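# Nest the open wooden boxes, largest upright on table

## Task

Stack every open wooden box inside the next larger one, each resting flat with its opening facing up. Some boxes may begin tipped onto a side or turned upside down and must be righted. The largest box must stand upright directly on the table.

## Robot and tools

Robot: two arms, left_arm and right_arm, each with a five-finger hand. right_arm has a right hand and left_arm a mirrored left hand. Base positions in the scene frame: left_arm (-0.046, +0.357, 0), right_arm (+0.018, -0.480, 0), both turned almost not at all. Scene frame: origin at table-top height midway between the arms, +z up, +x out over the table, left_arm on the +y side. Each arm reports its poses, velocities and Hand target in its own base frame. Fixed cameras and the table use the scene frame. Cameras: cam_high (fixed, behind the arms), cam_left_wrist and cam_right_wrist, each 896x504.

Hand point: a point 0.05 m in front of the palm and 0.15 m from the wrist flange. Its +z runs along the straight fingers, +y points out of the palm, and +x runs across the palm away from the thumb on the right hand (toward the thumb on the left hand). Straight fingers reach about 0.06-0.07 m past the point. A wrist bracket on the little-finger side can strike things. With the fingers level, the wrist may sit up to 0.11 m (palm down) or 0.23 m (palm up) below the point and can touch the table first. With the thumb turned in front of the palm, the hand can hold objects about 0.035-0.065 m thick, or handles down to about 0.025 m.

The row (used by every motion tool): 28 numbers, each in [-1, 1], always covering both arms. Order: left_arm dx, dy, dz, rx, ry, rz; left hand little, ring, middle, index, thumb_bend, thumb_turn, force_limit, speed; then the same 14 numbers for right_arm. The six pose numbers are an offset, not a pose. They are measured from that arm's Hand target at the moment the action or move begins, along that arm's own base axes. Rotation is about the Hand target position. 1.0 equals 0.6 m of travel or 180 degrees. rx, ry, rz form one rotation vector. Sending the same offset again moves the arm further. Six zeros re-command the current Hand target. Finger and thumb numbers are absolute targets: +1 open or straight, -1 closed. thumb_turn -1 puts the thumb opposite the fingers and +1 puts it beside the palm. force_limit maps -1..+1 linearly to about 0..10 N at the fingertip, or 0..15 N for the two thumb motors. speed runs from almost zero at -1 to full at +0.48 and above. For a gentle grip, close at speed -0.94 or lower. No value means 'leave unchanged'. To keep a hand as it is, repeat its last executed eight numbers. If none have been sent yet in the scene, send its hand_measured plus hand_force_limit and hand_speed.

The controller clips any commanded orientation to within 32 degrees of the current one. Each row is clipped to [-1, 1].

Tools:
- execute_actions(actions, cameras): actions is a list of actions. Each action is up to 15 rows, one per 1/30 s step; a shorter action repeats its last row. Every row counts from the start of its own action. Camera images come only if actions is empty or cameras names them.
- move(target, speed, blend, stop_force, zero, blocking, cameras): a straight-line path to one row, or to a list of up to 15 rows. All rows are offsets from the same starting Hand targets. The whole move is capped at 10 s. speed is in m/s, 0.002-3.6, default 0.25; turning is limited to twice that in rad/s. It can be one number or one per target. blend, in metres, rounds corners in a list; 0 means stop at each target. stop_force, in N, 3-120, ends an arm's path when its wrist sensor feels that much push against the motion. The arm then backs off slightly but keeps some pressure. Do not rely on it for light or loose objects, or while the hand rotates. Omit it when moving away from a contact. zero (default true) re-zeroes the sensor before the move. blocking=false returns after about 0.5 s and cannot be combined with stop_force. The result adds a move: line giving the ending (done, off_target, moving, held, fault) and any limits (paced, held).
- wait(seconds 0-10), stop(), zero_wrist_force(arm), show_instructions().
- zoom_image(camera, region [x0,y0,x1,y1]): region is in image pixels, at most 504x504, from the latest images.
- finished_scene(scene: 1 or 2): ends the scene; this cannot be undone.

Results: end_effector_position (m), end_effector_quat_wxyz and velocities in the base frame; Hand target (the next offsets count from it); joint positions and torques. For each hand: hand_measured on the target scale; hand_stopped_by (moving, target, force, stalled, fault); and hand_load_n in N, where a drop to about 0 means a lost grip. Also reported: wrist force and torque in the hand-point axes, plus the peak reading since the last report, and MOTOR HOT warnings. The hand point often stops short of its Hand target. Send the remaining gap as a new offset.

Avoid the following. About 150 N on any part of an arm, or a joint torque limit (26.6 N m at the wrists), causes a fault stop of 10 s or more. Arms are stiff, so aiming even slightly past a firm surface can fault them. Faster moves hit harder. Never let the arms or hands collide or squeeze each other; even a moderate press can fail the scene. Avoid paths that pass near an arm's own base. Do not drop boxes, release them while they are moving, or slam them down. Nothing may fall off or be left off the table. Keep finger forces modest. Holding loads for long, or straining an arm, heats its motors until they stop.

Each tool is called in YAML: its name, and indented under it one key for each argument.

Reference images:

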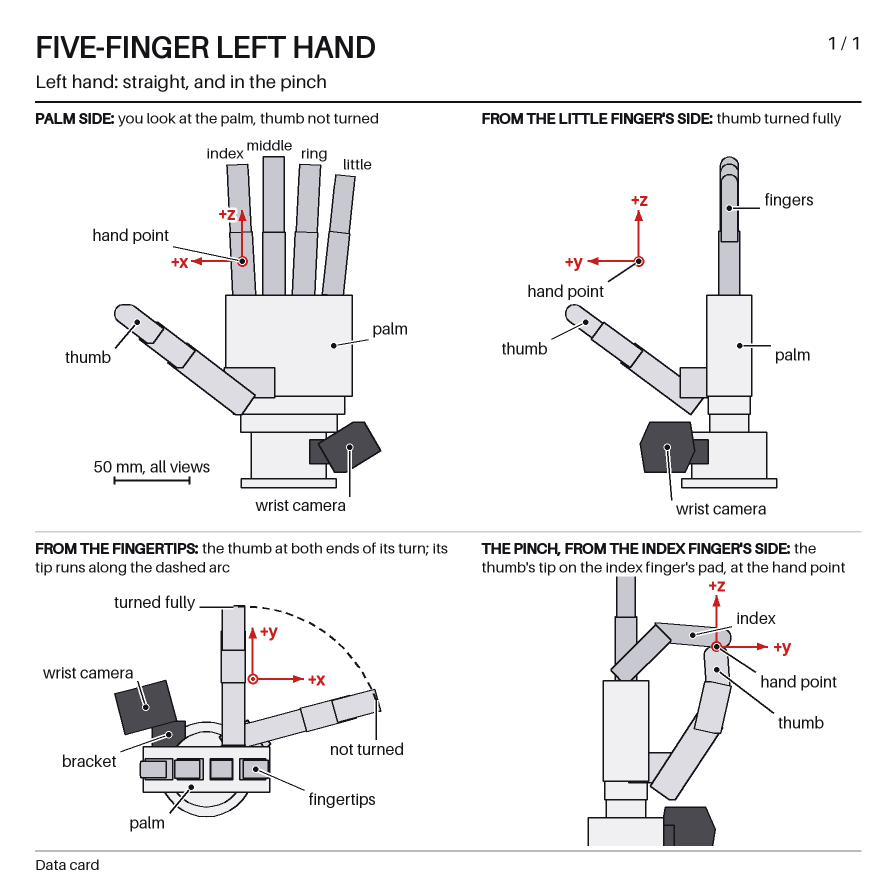

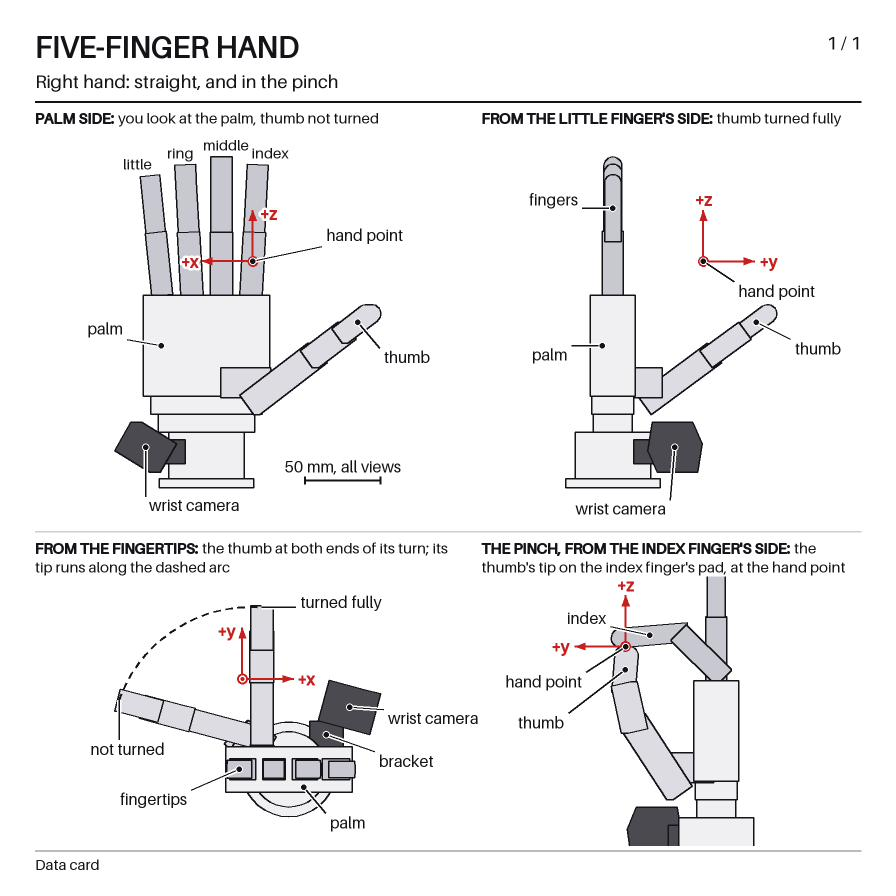

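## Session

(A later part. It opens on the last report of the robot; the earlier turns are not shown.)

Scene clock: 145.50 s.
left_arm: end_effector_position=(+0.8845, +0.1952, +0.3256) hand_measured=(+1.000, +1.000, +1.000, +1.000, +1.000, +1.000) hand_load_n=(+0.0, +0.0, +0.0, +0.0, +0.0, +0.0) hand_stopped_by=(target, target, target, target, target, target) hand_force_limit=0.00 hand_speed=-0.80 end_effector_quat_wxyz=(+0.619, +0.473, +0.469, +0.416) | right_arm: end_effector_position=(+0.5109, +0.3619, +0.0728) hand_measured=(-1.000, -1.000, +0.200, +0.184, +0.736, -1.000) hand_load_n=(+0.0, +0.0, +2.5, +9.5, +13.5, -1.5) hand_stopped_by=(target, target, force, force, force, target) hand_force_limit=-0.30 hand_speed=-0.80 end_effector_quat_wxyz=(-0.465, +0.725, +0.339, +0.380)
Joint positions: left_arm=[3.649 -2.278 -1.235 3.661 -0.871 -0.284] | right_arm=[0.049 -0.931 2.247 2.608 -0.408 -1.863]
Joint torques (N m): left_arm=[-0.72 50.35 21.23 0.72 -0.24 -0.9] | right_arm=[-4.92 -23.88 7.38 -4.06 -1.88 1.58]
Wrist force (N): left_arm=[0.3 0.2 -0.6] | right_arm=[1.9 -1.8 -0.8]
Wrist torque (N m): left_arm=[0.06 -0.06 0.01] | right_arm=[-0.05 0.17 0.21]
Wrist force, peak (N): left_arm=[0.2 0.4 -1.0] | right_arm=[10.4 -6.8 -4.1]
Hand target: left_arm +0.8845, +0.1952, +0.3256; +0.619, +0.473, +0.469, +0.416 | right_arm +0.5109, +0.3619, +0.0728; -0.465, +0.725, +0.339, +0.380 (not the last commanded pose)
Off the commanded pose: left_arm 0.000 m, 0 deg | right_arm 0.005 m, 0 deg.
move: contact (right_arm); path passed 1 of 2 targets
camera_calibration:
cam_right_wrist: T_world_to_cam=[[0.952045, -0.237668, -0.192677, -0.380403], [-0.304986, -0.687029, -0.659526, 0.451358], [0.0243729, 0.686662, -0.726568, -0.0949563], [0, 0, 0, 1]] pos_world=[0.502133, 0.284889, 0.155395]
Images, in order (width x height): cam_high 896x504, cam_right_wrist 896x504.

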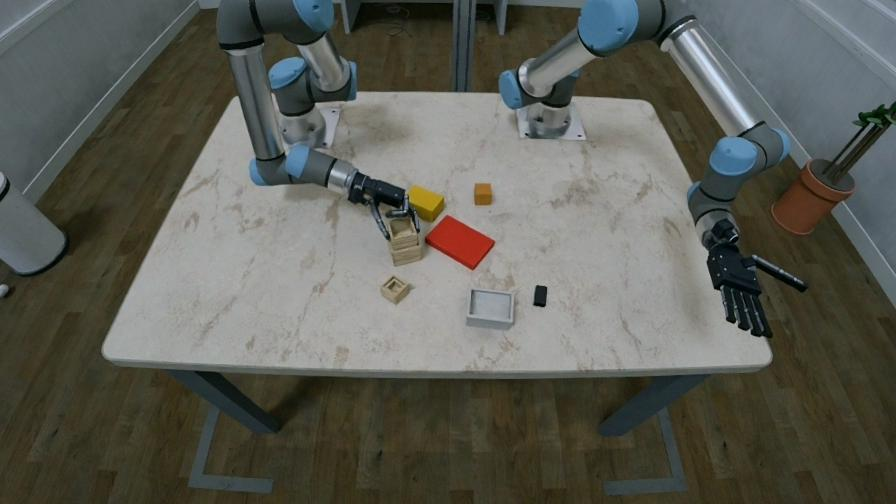

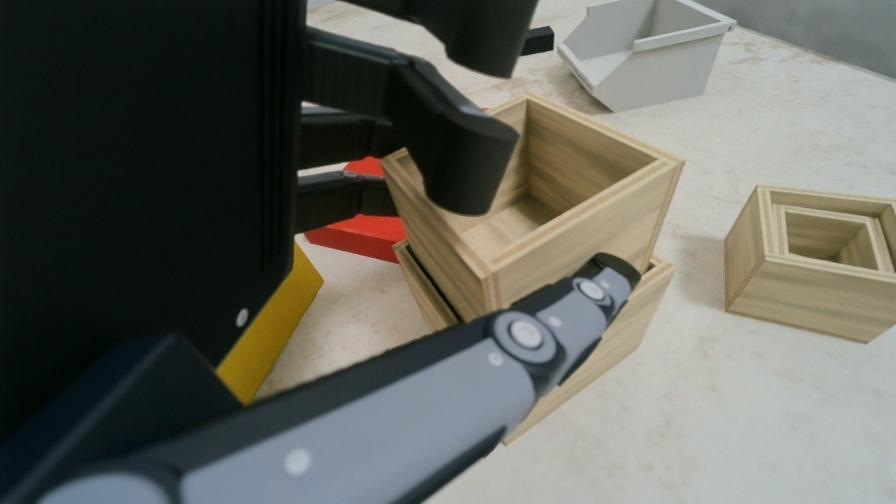

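move:
  target:
    - [0,0,0,0,0,0,1,1,1,1,1,1,0.0,-0.8,-0.0008,0.0022,0.006,0,0,0,-1,-1,-0.2,-0.2,0.4,-1,-0.3,-0.8]
  speed: 0.03

move:
  target:
    - [0,0,0,0,0,0,1,1,1,1,1,1,0.0,-0.8,0,0,-0.016,0,0,0,-1,-1,-0.2,-0.2,0.4,-1,-0.3,-0.8]
  cameras: ["cam_high","cam_right_wrist"]
  speed: 0.03
  stop_force: 4

zoom_image:
  camera: "cam_high"
  region: [385, 225, 425, 270]

zoom_image:
  camera: "cam_right_wrist"
  region: [400, 235, 480, 325]

Scene clock: 153.23 s.
left_arm: end_effector_position=(+0.8845, +0.1952, +0.3256) hand_measured=(+1.000, +1.000, +1.000, +1.000, +1.000, +1.000) hand_load_n=(+0.0, +0.0, +0.0, +0.0, +0.0, -0.5) hand_stopped_by=(target, target, target, target, target, target) hand_force_limit=0.00 hand_speed=-0.80 end_effector_quat_wxyz=(+0.619, +0.473, +0.469, +0.416) | right_arm: end_effector_position=(+0.5104, +0.3633, +0.0765) hand_measured=(-1.000, -1.000, +0.200, +0.184, +0.736, -1.000) hand_load_n=(+0.0, +0.0, +2.5, +9.0, +13.0, -1.5) hand_stopped_by=(target, target, force, force, force, target) hand_force_limit=-0.30 hand_speed=-0.80 end_effector_quat_wxyz=(-0.465, +0.725, +0.339, +0.380)
Joint positions: left_arm=[3.649 -2.278 -1.235 3.661 -0.871 -0.284] | right_arm=[0.052 -0.94 2.247 2.612 -0.41 -1.857]
Joint torques (N m): left_arm=[-0.18 49.71 21.72 0.69 -0.37 -0.95] | right_arm=[5.47 -30.98 -6.33 -1.1 -0.72 0.94]
Wrist force (N): left_arm=[0.2 0.3 -0.8] | right_arm=[-1.2 0.2 0.4]
Wrist torque (N m): left_arm=[0.08 -0.06 0.00] | right_arm=[-0.09 0.10 0.00]
Wrist force, peak (N): left_arm=[0.1 0.2 -1.1] | right_arm=[2.3 -2.0 -0.9]
Hand target: left_arm +0.8845, +0.1952, +0.3256; +0.619, +0.473, +0.469, +0.416 | right_arm +0.5105, +0.3633, +0.0764; -0.465, +0.725, +0.339, +0.380
Off the commanded pose: left_arm 0.000 m, 0 deg | right_arm 0.000 m, 0 deg.
move: done

Scene clock: 154.47 s.
left_arm: end_effector_position=(+0.8845, +0.1952, +0.3256) hand_measured=(+1.000, +1.000, +1.000, +1.000, +1.000, +1.000) hand_load_n=(+0.0, +0.0, +0.0, +0.0, +0.0, +0.0) hand_stopped_by=(target, target, target, target, target, target) hand_force_limit=0.00 hand_speed=-0.80 end_effector_quat_wxyz=(+0.619, +0.473, +0.469, +0.416) | right_arm: end_effector_position=(+0.5104, +0.3633, +0.0728) hand_measured=(-1.000, -1.000, +0.200, +0.184, +0.736, -1.000) hand_load_n=(+0.0, +0.0, +2.5, +9.0, +13.0, -1.5) hand_stopped_by=(target, target, force, force, force, target) hand_force_limit=-0.30 hand_speed=-0.80 end_effector_quat_wxyz=(-0.465, +0.725, +0.339, +0.380)
Joint positions: left_arm=[3.649 -2.278 -1.235 3.661 -0.871 -0.284] | right_arm=[0.052 -0.929 2.246 2.603 -0.41 -1.857]
Joint torques (N m): left_arm=[-1.39 50.59 20.77 0.76 -0.27 -0.84] | right_arm=[0.55 -26.79 6.6 -4.28 0.69 2.14]
Wrist force (N): left_arm=[0.3 -0.2 -0.9] | right_arm=[1.8 -1.0 -0.3]
Wrist torque (N m): left_arm=[0.02 -0.08 0.02] | right_arm=[-0.05 0.14 0.11]
Wrist force, peak (N): left_arm=[0.2 0.3 -1.0] | right_arm=[6.5 -5.4 -3.2]
Hand target: left_arm +0.8845, +0.1952, +0.3256; +0.619, +0.473, +0.469, +0.416 | right_arm +0.5104, +0.3633, +0.0728; -0.465, +0.725, +0.339, +0.380 (not the last commanded pose)
Off the commanded pose: left_arm 0.000 m, 0 deg | right_arm 0.006 m, 0 deg.
move: contact (right_arm)
camera_calibration:
cam_right_wrist: T_world_to_cam=[[0.952047, -0.237629, -0.192713, -0.37962], [-0.304986, -0.687144, -0.659406, 0.452115], [0.0242728, 0.686561, -0.726667, -0.0958837], [0, 0, 0, 1]] pos_world=[0.501633, 0.286289, 0.155294]
Images, in order (width x height): cam_high 896x504, cam_right_wrist 896x504.

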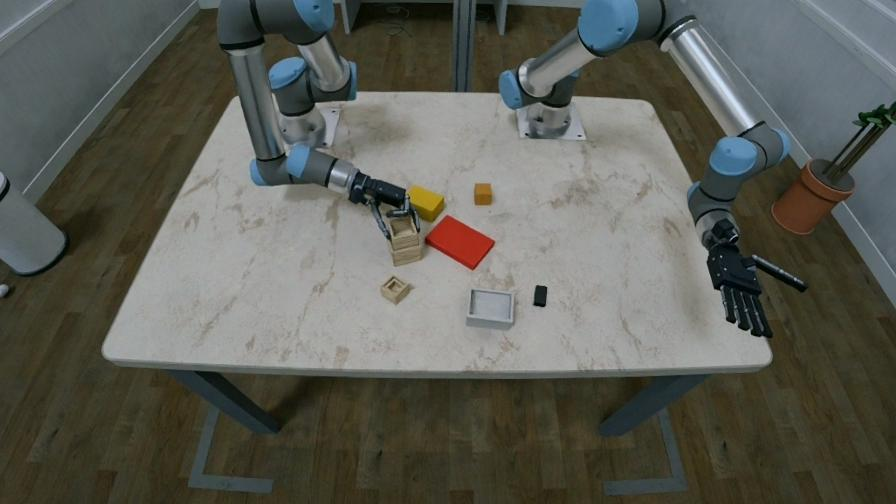

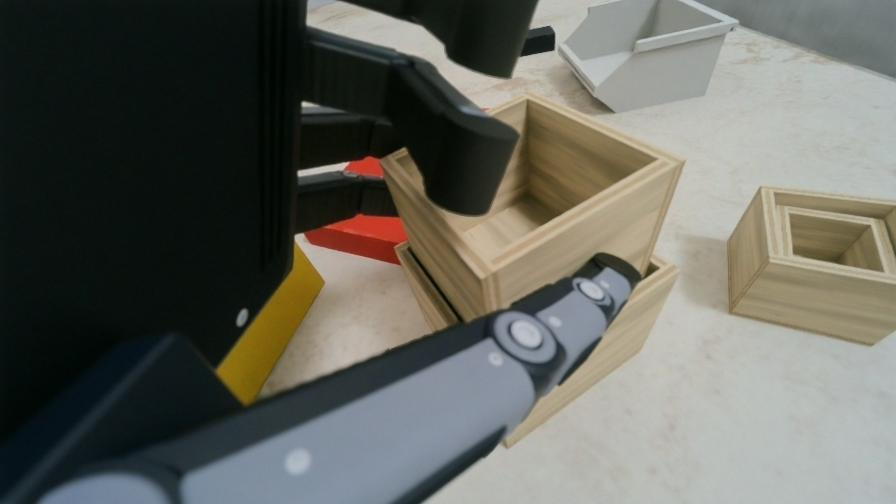

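Scaled by 11.200 from the camera's 896x504 image, which has a finer 1280x720 frame.

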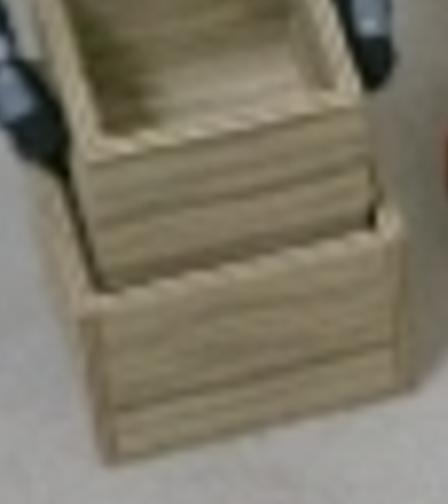

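Scaled by 5.600 from the camera's 896x504 image, which has a finer 1280x720 frame.

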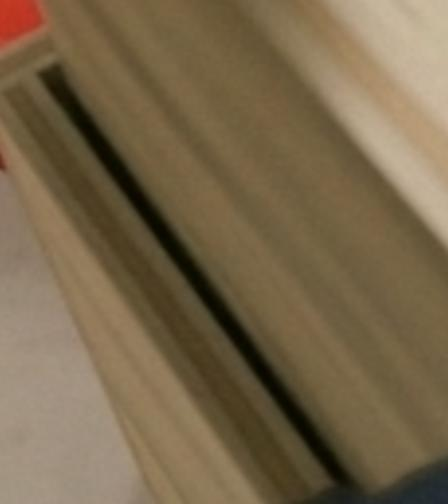

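move:
  target:
    - [0,0,0,0,0,0,1,1,1,1,1,1,0.0,-0.8,0,0,0.001,0,0,0,-1,-1,-0.2,-0.2,0.4,-1,-0.3,-0.8]
    - [0,0,0,0,0,0,1,1,1,1,1,1,0.0,-0.8,0,0,0.001,0,0,0,-1,-1,0.5,0.5,0.4,-1,-0.3,0.1]
  speed: 0.03
  cameras: ["cam_high","cam_right_wrist"]

zoom_image:
  camera: "cam_high"
  region: [375, 195, 435, 275]

Scene clock: 157.23 s.
left_arm: end_effector_position=(+0.8845, +0.1952, +0.3256) hand_measured=(+1.000, +1.000, +1.000, +1.000, +1.000, +1.000) hand_load_n=(+0.0, +0.0, +0.0, +0.0, +0.0, +0.0) hand_stopped_by=(target, target, target, target, target, target) hand_force_limit=0.00 hand_speed=-0.80 end_effector_quat_wxyz=(+0.619, +0.473, +0.469, +0.416) | right_arm: end_effector_position=(+0.5104, +0.3633, +0.0734) hand_measured=(-1.000, -1.000, +0.500, +0.500, +0.734, -1.000) hand_load_n=(+0.0, +0.0, +0.0, +0.0, +0.0, +0.0) hand_stopped_by=(target, target, target, target, force, target) hand_force_limit=-0.30 hand_speed=0.10 end_effector_quat_wxyz=(-0.465, +0.725, +0.339, +0.380)
Joint positions: left_arm=[3.649 -2.278 -1.235 3.661 -0.871 -0.284] | right_arm=[0.052 -0.931 2.246 2.604 -0.41 -1.857]
Joint torques (N m): left_arm=[0.05 50.5 20.15 0.55 -0.17 -0.9] | right_arm=[1.67 -45.12 5.19 -1.71 0.64 0.86]
Wrist force (N): left_arm=[0.1 0.2 -0.7] | right_arm=[-0.8 0.1 0.4]
Wrist torque (N m): left_arm=[0.06 -0.04 0.00] | right_arm=[-0.11 0.08 0.06]
Wrist force, peak (N): left_arm=[0.3 0.3 -1.1] | right_arm=[2.1 -1.1 -0.6]
Hand target: left_arm +0.8845, +0.1952, +0.3256; +0.619, +0.473, +0.469, +0.416 | right_arm +0.5104, +0.3633, +0.0734; -0.465, +0.725, +0.339, +0.380
Off the commanded pose: left_arm 0.000 m, 0 deg | right_arm 0.000 m, 0 deg.
move: done
camera_calibration:
cam_right_wrist: T_world_to_cam=[[0.952049, -0.237564, -0.192782, -0.379513], [-0.304988, -0.687165, -0.659384, 0.452514], [0.0241729, 0.686562, -0.726669, -0.0953978], [0, 0, 0, 1]] pos_world=[0.501633, 0.286289, 0.155894]
Images, in order (width x height): cam_high 896x504, cam_right_wrist 896x504.

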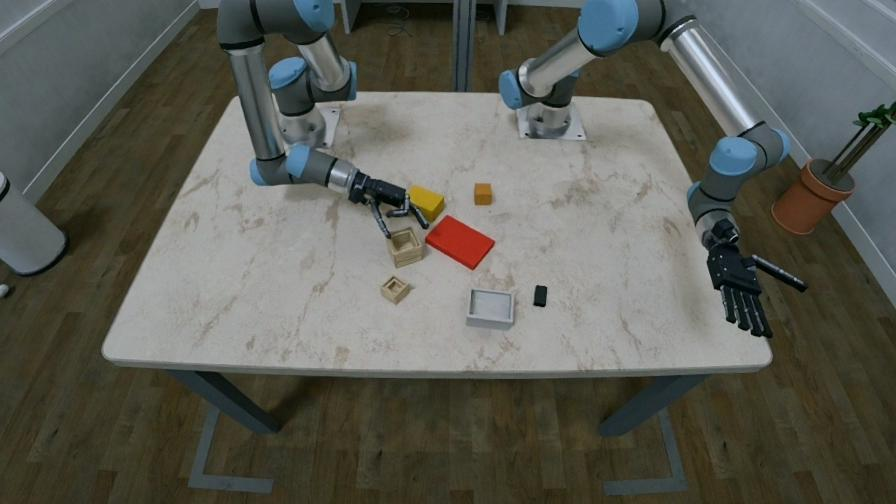

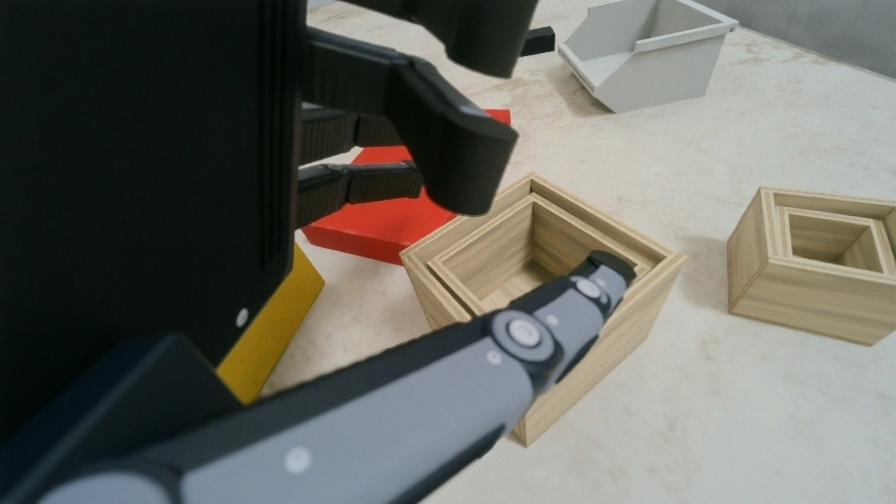

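Scaled by 6.300 from the camera's 896x504 image, which has a finer 1280x720 frame.

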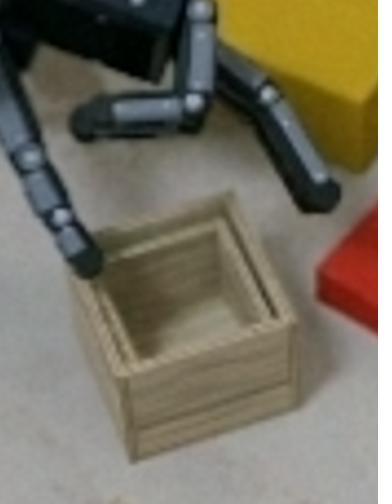

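move:
  target:
    - [0,0,0,0,0,0,1,1,1,1,1,1,0.0,-0.8,0,0,0.13,0,0,0,-1,-1,0.5,0.5,0.4,-1,-0.3,0.1]
    - [0,0,0,0,0,0,1,1,1,1,1,1,0.0,-0.8,0.1,0,0.21,0.0317,0.168,-0.1202,-1,-1,0.5,0.5,0.4,-1,-0.3,0.1]
    - [0,0,0,0,0,0,1,1,1,1,1,1,0.0,-0.8,0.2217,-0.0065,0.13,0.0634,0.336,-0.2405,-1,-1,0.5,0.5,0.4,-1,-0.3,0.1]
    - [0,0,0,0,0,0,1,1,1,1,1,1,0.0,-0.8,0.2217,-0.0065,0.0777,0.0634,0.336,-0.2405,1,1,0.1,0.1,0.9,-1,0,0.4]
  speed: [0.15,0.35,0.35,0.2]
  blend: [0.02,0.05,0.03,0]
  cameras: ["cam_high","cam_right_wrist"]

zoom_image:
  camera: "cam_high"
  region: [375, 205, 435, 295]

zoom_image:
  camera: "cam_right_wrist"
  region: [560, 80, 860, 320]

Scene clock: 164.53 s.
left_arm: end_effector_position=(+0.8845, +0.1952, +0.3256) hand_measured=(+1.000, +1.000, +1.000, +1.000, +1.000, +1.000) hand_load_n=(+0.0, +0.0, +0.0, +0.0, +0.0, +0.0) hand_stopped_by=(target, target, target, target, target, target) hand_force_limit=0.00 hand_speed=-0.80 end_effector_quat_wxyz=(+0.619, +0.473, +0.469, +0.416) | right_arm: end_effector_position=(+0.6434, +0.3594, +0.1200) hand_measured=(+1.000, +1.000, +0.100, +0.100, +0.900, -1.000) hand_load_n=(+0.0, +0.0, +0.0, +0.0, +0.0, +0.0) hand_stopped_by=(target, target, target, target, target, target) hand_force_limit=0.00 hand_speed=0.40 end_effector_quat_wxyz=(-0.468, +0.836, -0.249, +0.140)
Joint positions: left_arm=[3.649 -2.278 -1.235 3.661 -0.871 -0.284] | right_arm=[0.099 -0.965 1.763 3.117 -0.846 -0.576]
Joint torques (N m): left_arm=[-0.49 51.45 21.32 0.75 -0.02 -0.8] | right_arm=[8.87 -35.86 -29.52 -4.88 0.18 0.42]
Wrist force (N): left_arm=[0.0 0.0 -0.7] | right_arm=[0.1 0.4 0.5]
Wrist torque (N m): left_arm=[0.04 -0.02 0.00] | right_arm=[-0.01 -0.09 0.02]
Wrist force, peak (N): left_arm=[0.1 0.1 -1.1] | right_arm=[0.0 2.3 1.4]
Hand target: left_arm +0.8845, +0.1952, +0.3256; +0.619, +0.473, +0.469, +0.416 | right_arm +0.6434, +0.3594, +0.1200; -0.468, +0.836, -0.249, +0.140
Off the commanded pose: left_arm 0.000 m, 0 deg | right_arm 0.000 m, 0 deg.
move: done; blend cut to 0.0157 m at target 3
camera_calibration:
cam_right_wrist: T_world_to_cam=[[-0.0322977, -0.523352, -0.851504, 0.31699], [-0.997259, -0.0398702, 0.0623313, 0.647296], [-0.0665709, 0.851183, -0.52063, -0.0875206], [0, 0, 0, 1]] pos_world=[0.649933, 0.266202, 0.184006]
Images, in order (width x height): cam_high 896x504, cam_right_wrist 896x504.

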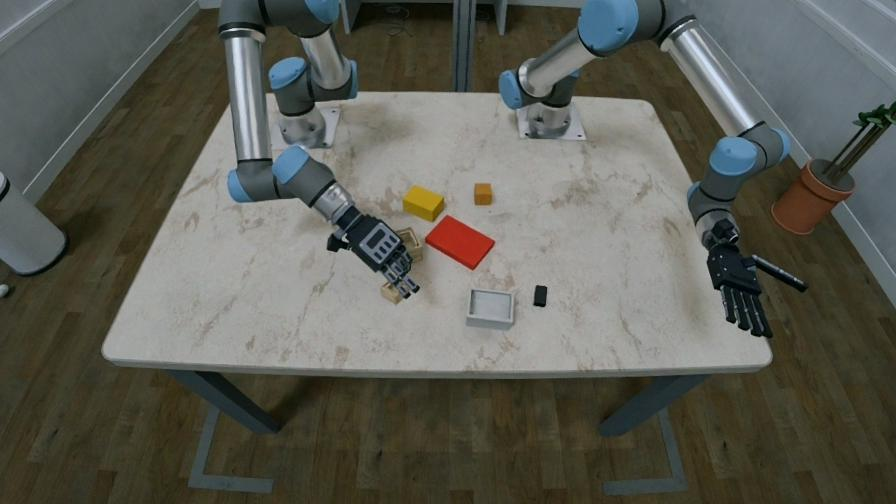

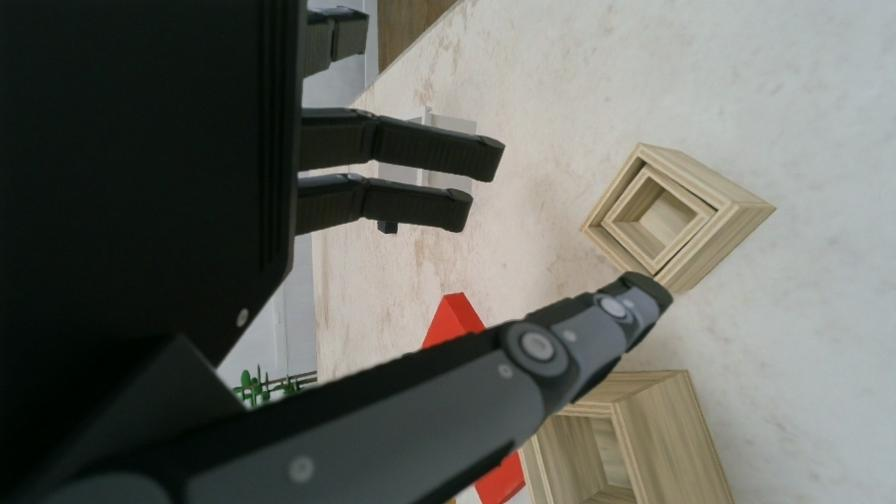

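Scaled by 5.600 from the camera's 896x504 image, which has a finer 1280x720 frame.

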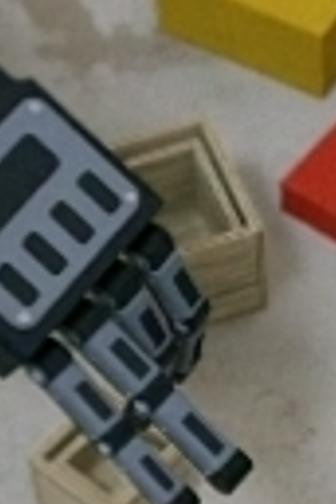

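Scaled by 1.680 from the camera's 896x504 image, which has a finer 1280x720 frame.

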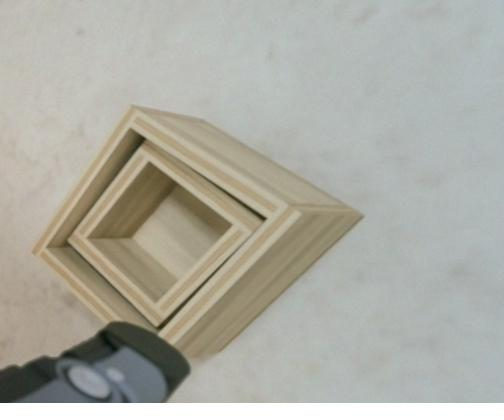

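move:
  target:
    - [0,0,0,0,0,0,1,1,1,1,1,1,0.0,-0.8,0.0055,0.002,-0.04,0,0,-0.03,1,1,0.1,0.1,0.9,-1,0,0.4]
    - [0,0,0,0,0,0,1,1,1,1,1,1,0.0,-0.8,0.0055,0.002,-0.1267,0,0,-0.03,1,1,0.1,0.1,0.9,-1,0,0.4]
  speed: 0.12
  stop_force: 6
  cameras: ["cam_right_wrist"]

Scene clock: 170.67 s.
left_arm: end_effector_position=(+0.8845, +0.1952, +0.3256) hand_measured=(+1.000, +1.000, +1.000, +1.000, +1.000, +1.000) hand_load_n=(+0.0, +0.0, +0.0, +0.0, +0.0, +0.0) hand_stopped_by=(target, target, target, target, target, target) hand_force_limit=0.00 hand_speed=-0.80 end_effector_quat_wxyz=(+0.619, +0.473, +0.469, +0.416) | right_arm: end_effector_position=(+0.6467, +0.3606, +0.0440) hand_measured=(+1.000, +1.000, +0.100, +0.100, +0.900, -1.000) hand_load_n=(+0.0, +0.0, +0.0, +0.0, +0.0, +0.0) hand_stopped_by=(target, target, target, target, target, target) hand_force_limit=0.00 hand_speed=0.40 end_effector_quat_wxyz=(-0.461, +0.824, -0.289, +0.162)
Joint positions: left_arm=[3.649 -2.278 -1.235 3.661 -0.871 -0.284] | right_arm=[0.117 -0.822 1.791 2.885 -0.928 -0.478]
Joint torques (N m): left_arm=[-1.4 50.39 21.58 0.58 -0.31 -0.9] | right_arm=[-7.01 -39.25 -28.06 -5.16 -1.39 0.95]
Wrist force (N): left_arm=[0.0 0.0 -0.8] | right_arm=[-0.2 0.3 0.6]
Wrist torque (N m): left_arm=[0.05 -0.03 0.00] | right_arm=[-0.03 -0.05 0.04]
Wrist force, peak (N): left_arm=[0.4 0.2 -1.1] | right_arm=[-0.2 1.6 1.0]
Hand target: left_arm +0.8845, +0.1952, +0.3256; +0.619, +0.473, +0.469, +0.416 | right_arm +0.6467, +0.3606, +0.0440; -0.461, +0.824, -0.288, +0.162
Off the commanded pose: left_arm 0.000 m, 0 deg | right_arm 0.000 m, 0 deg.
move: done
camera_calibration:
cam_right_wrist: T_world_to_cam=[[-0.0814199, -0.518013, -0.851489, 0.282889], [-0.996583, 0.0541962, 0.062323, 0.62108], [0.0138633, 0.853654, -0.520656, -0.180855], [0, 0, 0, 1]] pos_world=[0.644498, 0.267267, 0.108006]
Images, in order (width x height): cam_right_wrist 896x504.

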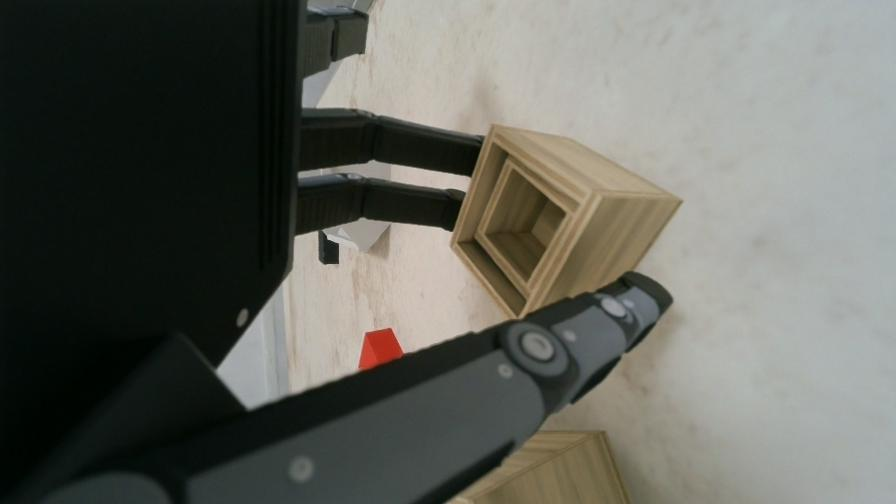

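move:
  target:
    - [0,0,0,0,0,0,1,1,1,1,1,1,0.0,-0.8,0,0,0,0,0,0,1,1,0.1,0.1,0.4,-1,-0.4,-0.7]

move:
  target:
    - [0,0,0,0,0,0,1,1,1,1,1,1,0.0,-0.8,0,0,0,0,0,0,1,1,0.0,0.0,0.4,-1,-0.5,-0.8]
  cameras: ["cam_right_wrist"]

Scene clock: 172.17 s.
left_arm: end_effector_position=(+0.8845, +0.1952, +0.3256) hand_measured=(+1.000, +1.000, +1.000, +1.000, +1.000, +1.000) hand_load_n=(+0.0, +0.0, +0.0, +0.0, +0.0, +0.0) hand_stopped_by=(target, target, target, target, target, target) hand_force_limit=0.00 hand_speed=-0.80 end_effector_quat_wxyz=(+0.619, +0.473, +0.469, +0.416) | right_arm: end_effector_position=(+0.6467, +0.3606, +0.0440) hand_measured=(+1.000, +1.000, +0.100, +0.100, +0.648, -1.000) hand_load_n=(+0.0, +0.0, +7.0, +0.0, +8.0, +1.5) hand_stopped_by=(target, target, target, target, force, target) hand_force_limit=-0.40 hand_speed=-0.70 end_effector_quat_wxyz=(-0.461, +0.824, -0.288, +0.162)
Joint positions: left_arm=[3.649 -2.278 -1.235 3.661 -0.871 -0.284] | right_arm=[0.117 -0.822 1.791 2.885 -0.928 -0.478]
Joint torques (N m): left_arm=[-0.31 50.86 21.62 0.4 -0.3 -0.93] | right_arm=[-0.71 -37.63 -27.6 -4.55 -1.36 -1.88]
Wrist force (N): left_arm=[-0.1 0.1 -0.7] | right_arm=[0.1 -0.9 -0.2]
Wrist torque (N m): left_arm=[0.06 -0.01 -0.01] | right_arm=[-0.03 -0.08 0.03]
Wrist force, peak (N): left_arm=[0.3 0.3 -1.1] | right_arm=[-0.1 -1.1 -0.1]
Hand target: left_arm +0.8845, +0.1952, +0.3256; +0.619, +0.473, +0.469, +0.416 | right_arm +0.6467, +0.3606, +0.0440; -0.461, +0.824, -0.288, +0.162
Off the commanded pose: left_arm 0.000 m, 0 deg | right_arm 0.000 m, 0 deg.
move: done

Scene clock: 172.67 s.
left_arm: end_effector_position=(+0.8845, +0.1952, +0.3256) hand_measured=(+1.000, +1.000, +1.000, +1.000, +1.000, +1.000) hand_load_n=(-0.5, +0.0, +0.0, +0.0, +0.0, +0.0) hand_stopped_by=(target, target, target, target, target, target) hand_force_limit=0.00 hand_speed=-0.80 end_effector_quat_wxyz=(+0.619, +0.473, +0.469, +0.416) | right_arm: end_effector_position=(+0.6467, +0.3606, +0.0440) hand_measured=(+1.000, +1.000, +0.100, +0.084, +0.650, -1.000) hand_load_n=(+0.0, +0.0, +4.0, +6.5, +11.0, -1.0) hand_stopped_by=(target, target, force, force, force, target) hand_force_limit=-0.50 hand_speed=-0.80 end_effector_quat_wxyz=(-0.461, +0.824, -0.288, +0.162)
Joint positions: left_arm=[3.649 -2.278 -1.235 3.661 -0.871 -0.284] | right_arm=[0.117 -0.822 1.791 2.885 -0.928 -0.478]
Joint torques (N m): left_arm=[-0.81 49.62 21.26 0.57 -0.26 -0.86] | right_arm=[1.64 -38.26 -26.67 -3.42 -1.41 -1.87]
Wrist force (N): left_arm=[0.0 0.1 -0.8] | right_arm=[-0.2 -0.1 0.3]
Wrist torque (N m): left_arm=[0.07 -0.03 0.00] | right_arm=[-0.02 -0.04 0.03]
Wrist force, peak (N): left_arm=[0.3 0.3 -1.0] | right_arm=[0.1 -1.1 -0.5]
Hand target: left_arm +0.8845, +0.1952, +0.3256; +0.619, +0.473, +0.469, +0.416 | right_arm +0.6467, +0.3606, +0.0440; -0.461, +0.824, -0.288, +0.162
Off the commanded pose: left_arm 0.000 m, 0 deg | right_arm 0.000 m, 0 deg.
move: done
camera_calibration:
cam_right_wrist: T_world_to_cam=[[-0.0814199, -0.518013, -0.851489, 0.282889], [-0.996583, 0.0541962, 0.062323, 0.62108], [0.0138633, 0.853654, -0.520656, -0.180855], [0, 0, 0, 1]] pos_world=[0.644498, 0.267267, 0.108006]
Images, in order (width x height): cam_right_wrist 896x504.

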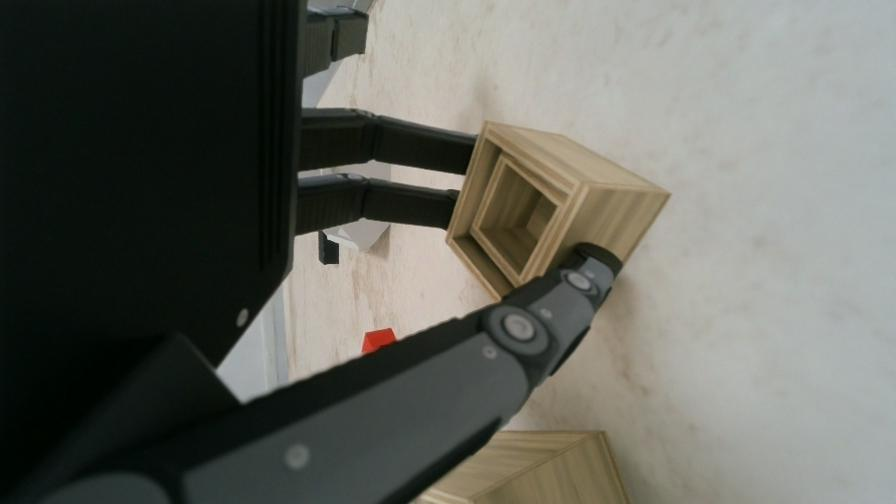

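move:
  target:
    - [0,0,0,0,0,0,1,1,1,1,1,1,0.0,-0.8,0,0,0.1433,0,0,0,1,1,0.0,0.0,0.4,-1,-0.5,-0.8]
    - [0,0,0,0,0,0,1,1,1,1,1,1,0.0,-0.8,-0.2162,0.0107,0.1433,0,0,0.3011,1,1,0.0,0.0,0.4,-1,-0.5,-0.8]
  speed: [0.12,0.25]
  blend: [0.02,0]
  cameras: ["cam_high","cam_right_wrist"]

zoom_image:
  camera: "cam_high"
  region: [375, 195, 435, 275]

zoom_image:
  camera: "cam_right_wrist"
  region: [400, 80, 700, 400]

Scene clock: 178.63 s.
left_arm: end_effector_position=(+0.8845, +0.1952, +0.3256) hand_measured=(+1.000, +1.000, +1.000, +1.000, +1.000, +1.000) hand_load_n=(+0.0, +0.0, +0.0, +0.0, +0.0, +0.0) hand_stopped_by=(target, target, target, target, target, target) hand_force_limit=0.00 hand_speed=-0.80 end_effector_quat_wxyz=(+0.619, +0.473, +0.469, +0.416) | right_arm: end_effector_position=(+0.5170, +0.3671, +0.1299) hand_measured=(+1.000, +1.000, +0.100, +0.084, +0.650, -1.000) hand_load_n=(+0.0, +0.0, +3.5, +6.5, +11.0, -1.5) hand_stopped_by=(target, target, force, force, force, target) hand_force_limit=-0.50 hand_speed=-0.80 end_effector_quat_wxyz=(-0.484, +0.865, +0.118, -0.066)
Joint positions: left_arm=[3.649 -2.278 -1.235 3.661 -0.871 -0.284] | right_arm=[0.111 -1.121 1.68 4.409 -0.571 -1.872]
Joint torques (N m): left_arm=[-0.6 50.42 21.18 0.63 -0.29 -0.79] | right_arm=[-13.1 -49.17 -5.5 0.1 3.74 -2.29]
Wrist force (N): left_arm=[0.3 0.1 -0.9] | right_arm=[-0.1 0.6 1.1]
Wrist torque (N m): left_arm=[0.06 -0.07 0.01] | right_arm=[-0.04 -0.09 0.05]
Wrist force, peak (N): left_arm=[0.1 0.4 -1.1] | right_arm=[-0.2 1.8 1.6]
Hand target: left_arm +0.8845, +0.1952, +0.3256; +0.619, +0.473, +0.469, +0.416 | right_arm +0.5170, +0.3670, +0.1300; -0.484, +0.865, +0.118, -0.066
Off the commanded pose: left_arm 0.000 m, 0 deg | right_arm 0.000 m, 0 deg.
move: done
camera_calibration:
cam_right_wrist: T_world_to_cam=[[0.372578, -0.369068, -0.851454, 0.0593999], [-0.626923, -0.776587, 0.0622886, 0.599897], [-0.684217, 0.510589, -0.520717, 0.347015], [0, 0, 0, 1]] pos_world=[0.591392, 0.310613, 0.193906]
Images, in order (width x height): cam_high 896x504, cam_right_wrist 896x504.

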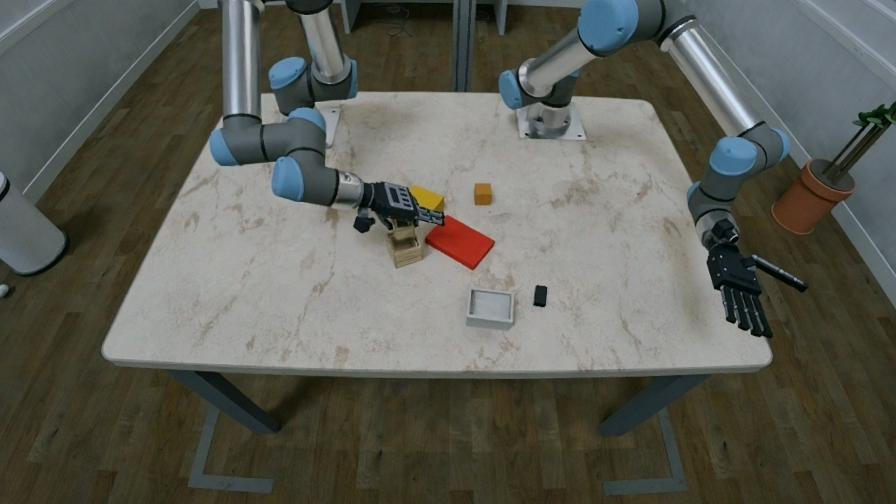

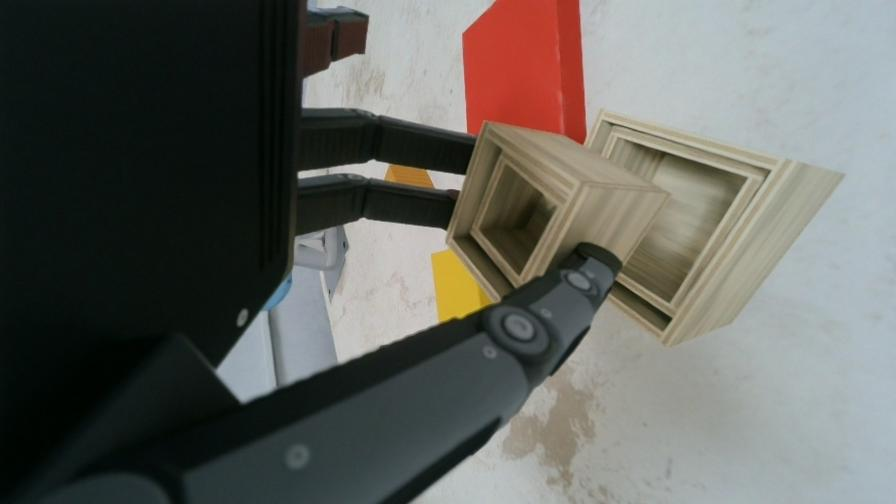

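Scaled by 6.300 from the camera's 896x504 image, which has a finer 1280x720 frame.

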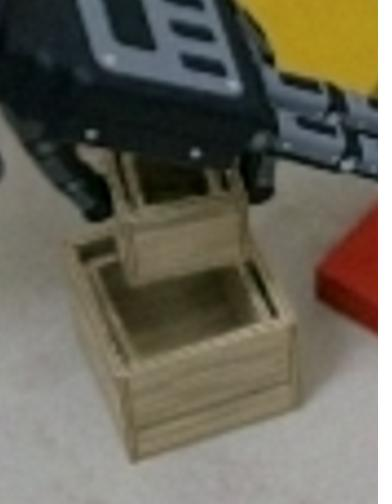

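Scaled by 1.575 from the camera's 896x504 image, which has a finer 1280x720 frame.

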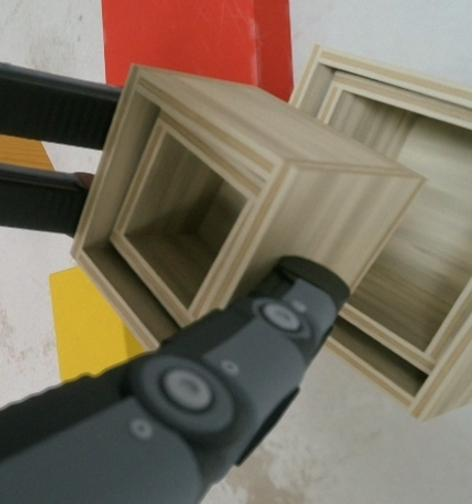

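move:
  target:
    - [0,0,0,0,0,0,1,1,1,1,1,1,0.0,-0.8,0.0077,-0.0092,-0.0367,0,0,0.04,1,1,0.0,0.0,0.4,-1,-0.5,-0.8]
  speed: [0.1]
  cameras: ["cam_high","cam_right_wrist"]

zoom_image:
  camera: "cam_high"
  region: [380, 215, 430, 275]

zoom_image:
  camera: "cam_right_wrist"
  region: [420, 80, 780, 380]

Scene clock: 183.43 s.
left_arm: end_effector_position=(+0.8845, +0.1952, +0.3256) hand_measured=(+1.000, +1.000, +1.000, +1.000, +1.000, +1.000) hand_load_n=(+0.0, +0.0, +0.0, +0.0, +0.0, +0.0) hand_stopped_by=(target, target, target, target, target, target) hand_force_limit=0.00 hand_speed=-0.80 end_effector_quat_wxyz=(+0.619, +0.473, +0.469, +0.416) | right_arm: end_effector_position=(+0.5216, +0.3615, +0.1079) hand_measured=(+1.000, +1.000, +0.100, +0.084, +0.650, -1.000) hand_load_n=(+0.0, +0.0, +4.0, +6.5, +11.5, -1.5) hand_stopped_by=(target, target, force, force, force, target) hand_force_limit=-0.50 hand_speed=-0.80 end_effector_quat_wxyz=(-0.479, +0.856, +0.172, -0.096)
Joint positions: left_arm=[3.649 -2.278 -1.235 3.661 -0.871 -0.284] | right_arm=[0.115 -1.05 1.585 4.603 -0.612 -2.077]
Joint torques (N m): left_arm=[-0.27 51.46 22.66 0.64 -0.17 -0.79] | right_arm=[-1.13 -52.2 -5.48 -2.37 3.63 -0.57]
Wrist force (N): left_arm=[-0.1 0.2 -0.8] | right_arm=[-0.3 0.8 0.8]
Wrist torque (N m): left_arm=[0.08 -0.01 -0.01] | right_arm=[0.01 -0.05 -0.01]
Wrist force, peak (N): left_arm=[0.0 0.5 -1.1] | right_arm=[0.2 0.8 1.1]
Hand target: left_arm +0.8845, +0.1952, +0.3256; +0.619, +0.473, +0.469, +0.416 | right_arm +0.5216, +0.3615, +0.1079; -0.479, +0.855, +0.172, -0.096
Off the commanded pose: left_arm 0.000 m, 0 deg | right_arm 0.000 m, 0 deg.
move: done
camera_calibration:
cam_right_wrist: T_world_to_cam=[[0.415912, -0.319498, -0.851433, -0.00362284], [-0.52464, -0.84904, 0.0623208, 0.572721], [-0.742812, 0.420776, -0.520747, 0.404578], [0, 0, 0, 1]] pos_world=[0.602505, 0.314868, 0.171906]
Images, in order (width x height): cam_high 896x504, cam_right_wrist 896x504.

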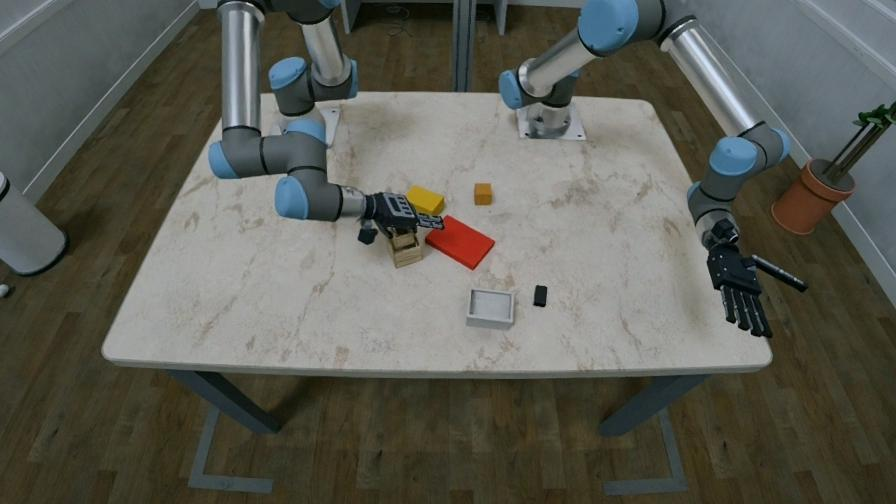

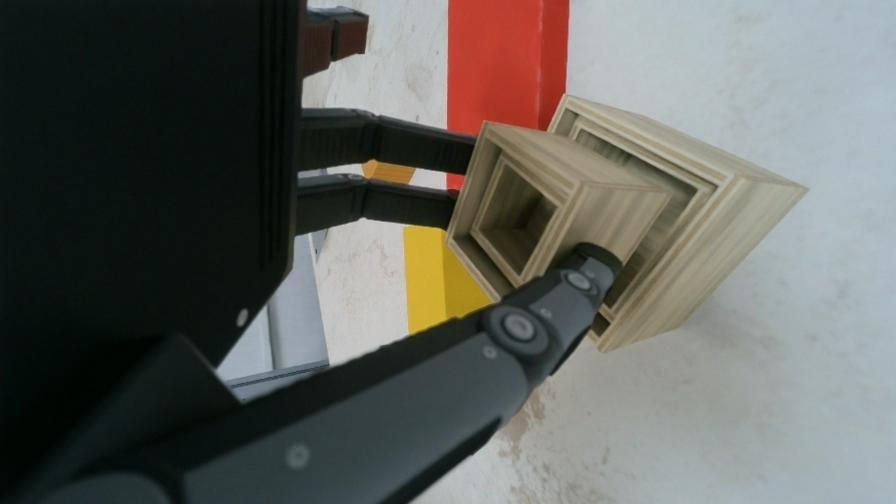

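Scaled by 8.400 from the camera's 896x504 image, which has a finer 1280x720 frame.

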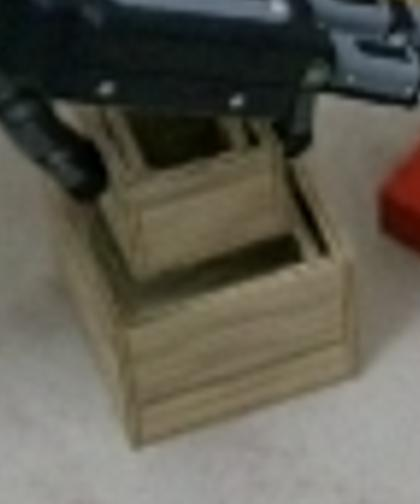

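Scaled by 1.400 from the camera's 896x504 image, which has a finer 1280x720 frame.

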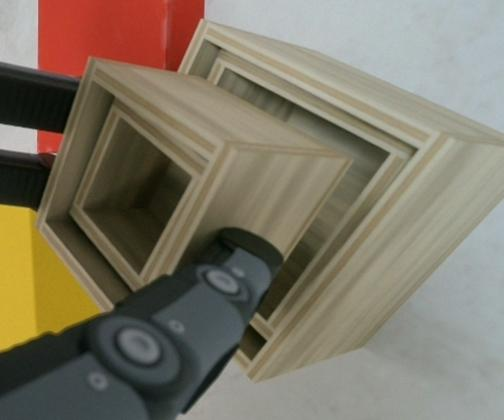

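zoom_image:
  camera: "cam_high"
  region: [388, 220, 426, 258]

Scaled by 13.263 from the camera's 896x504 image, which has a finer 1280x720 frame.

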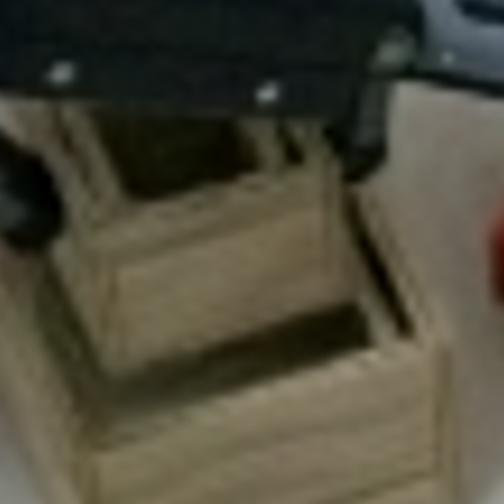

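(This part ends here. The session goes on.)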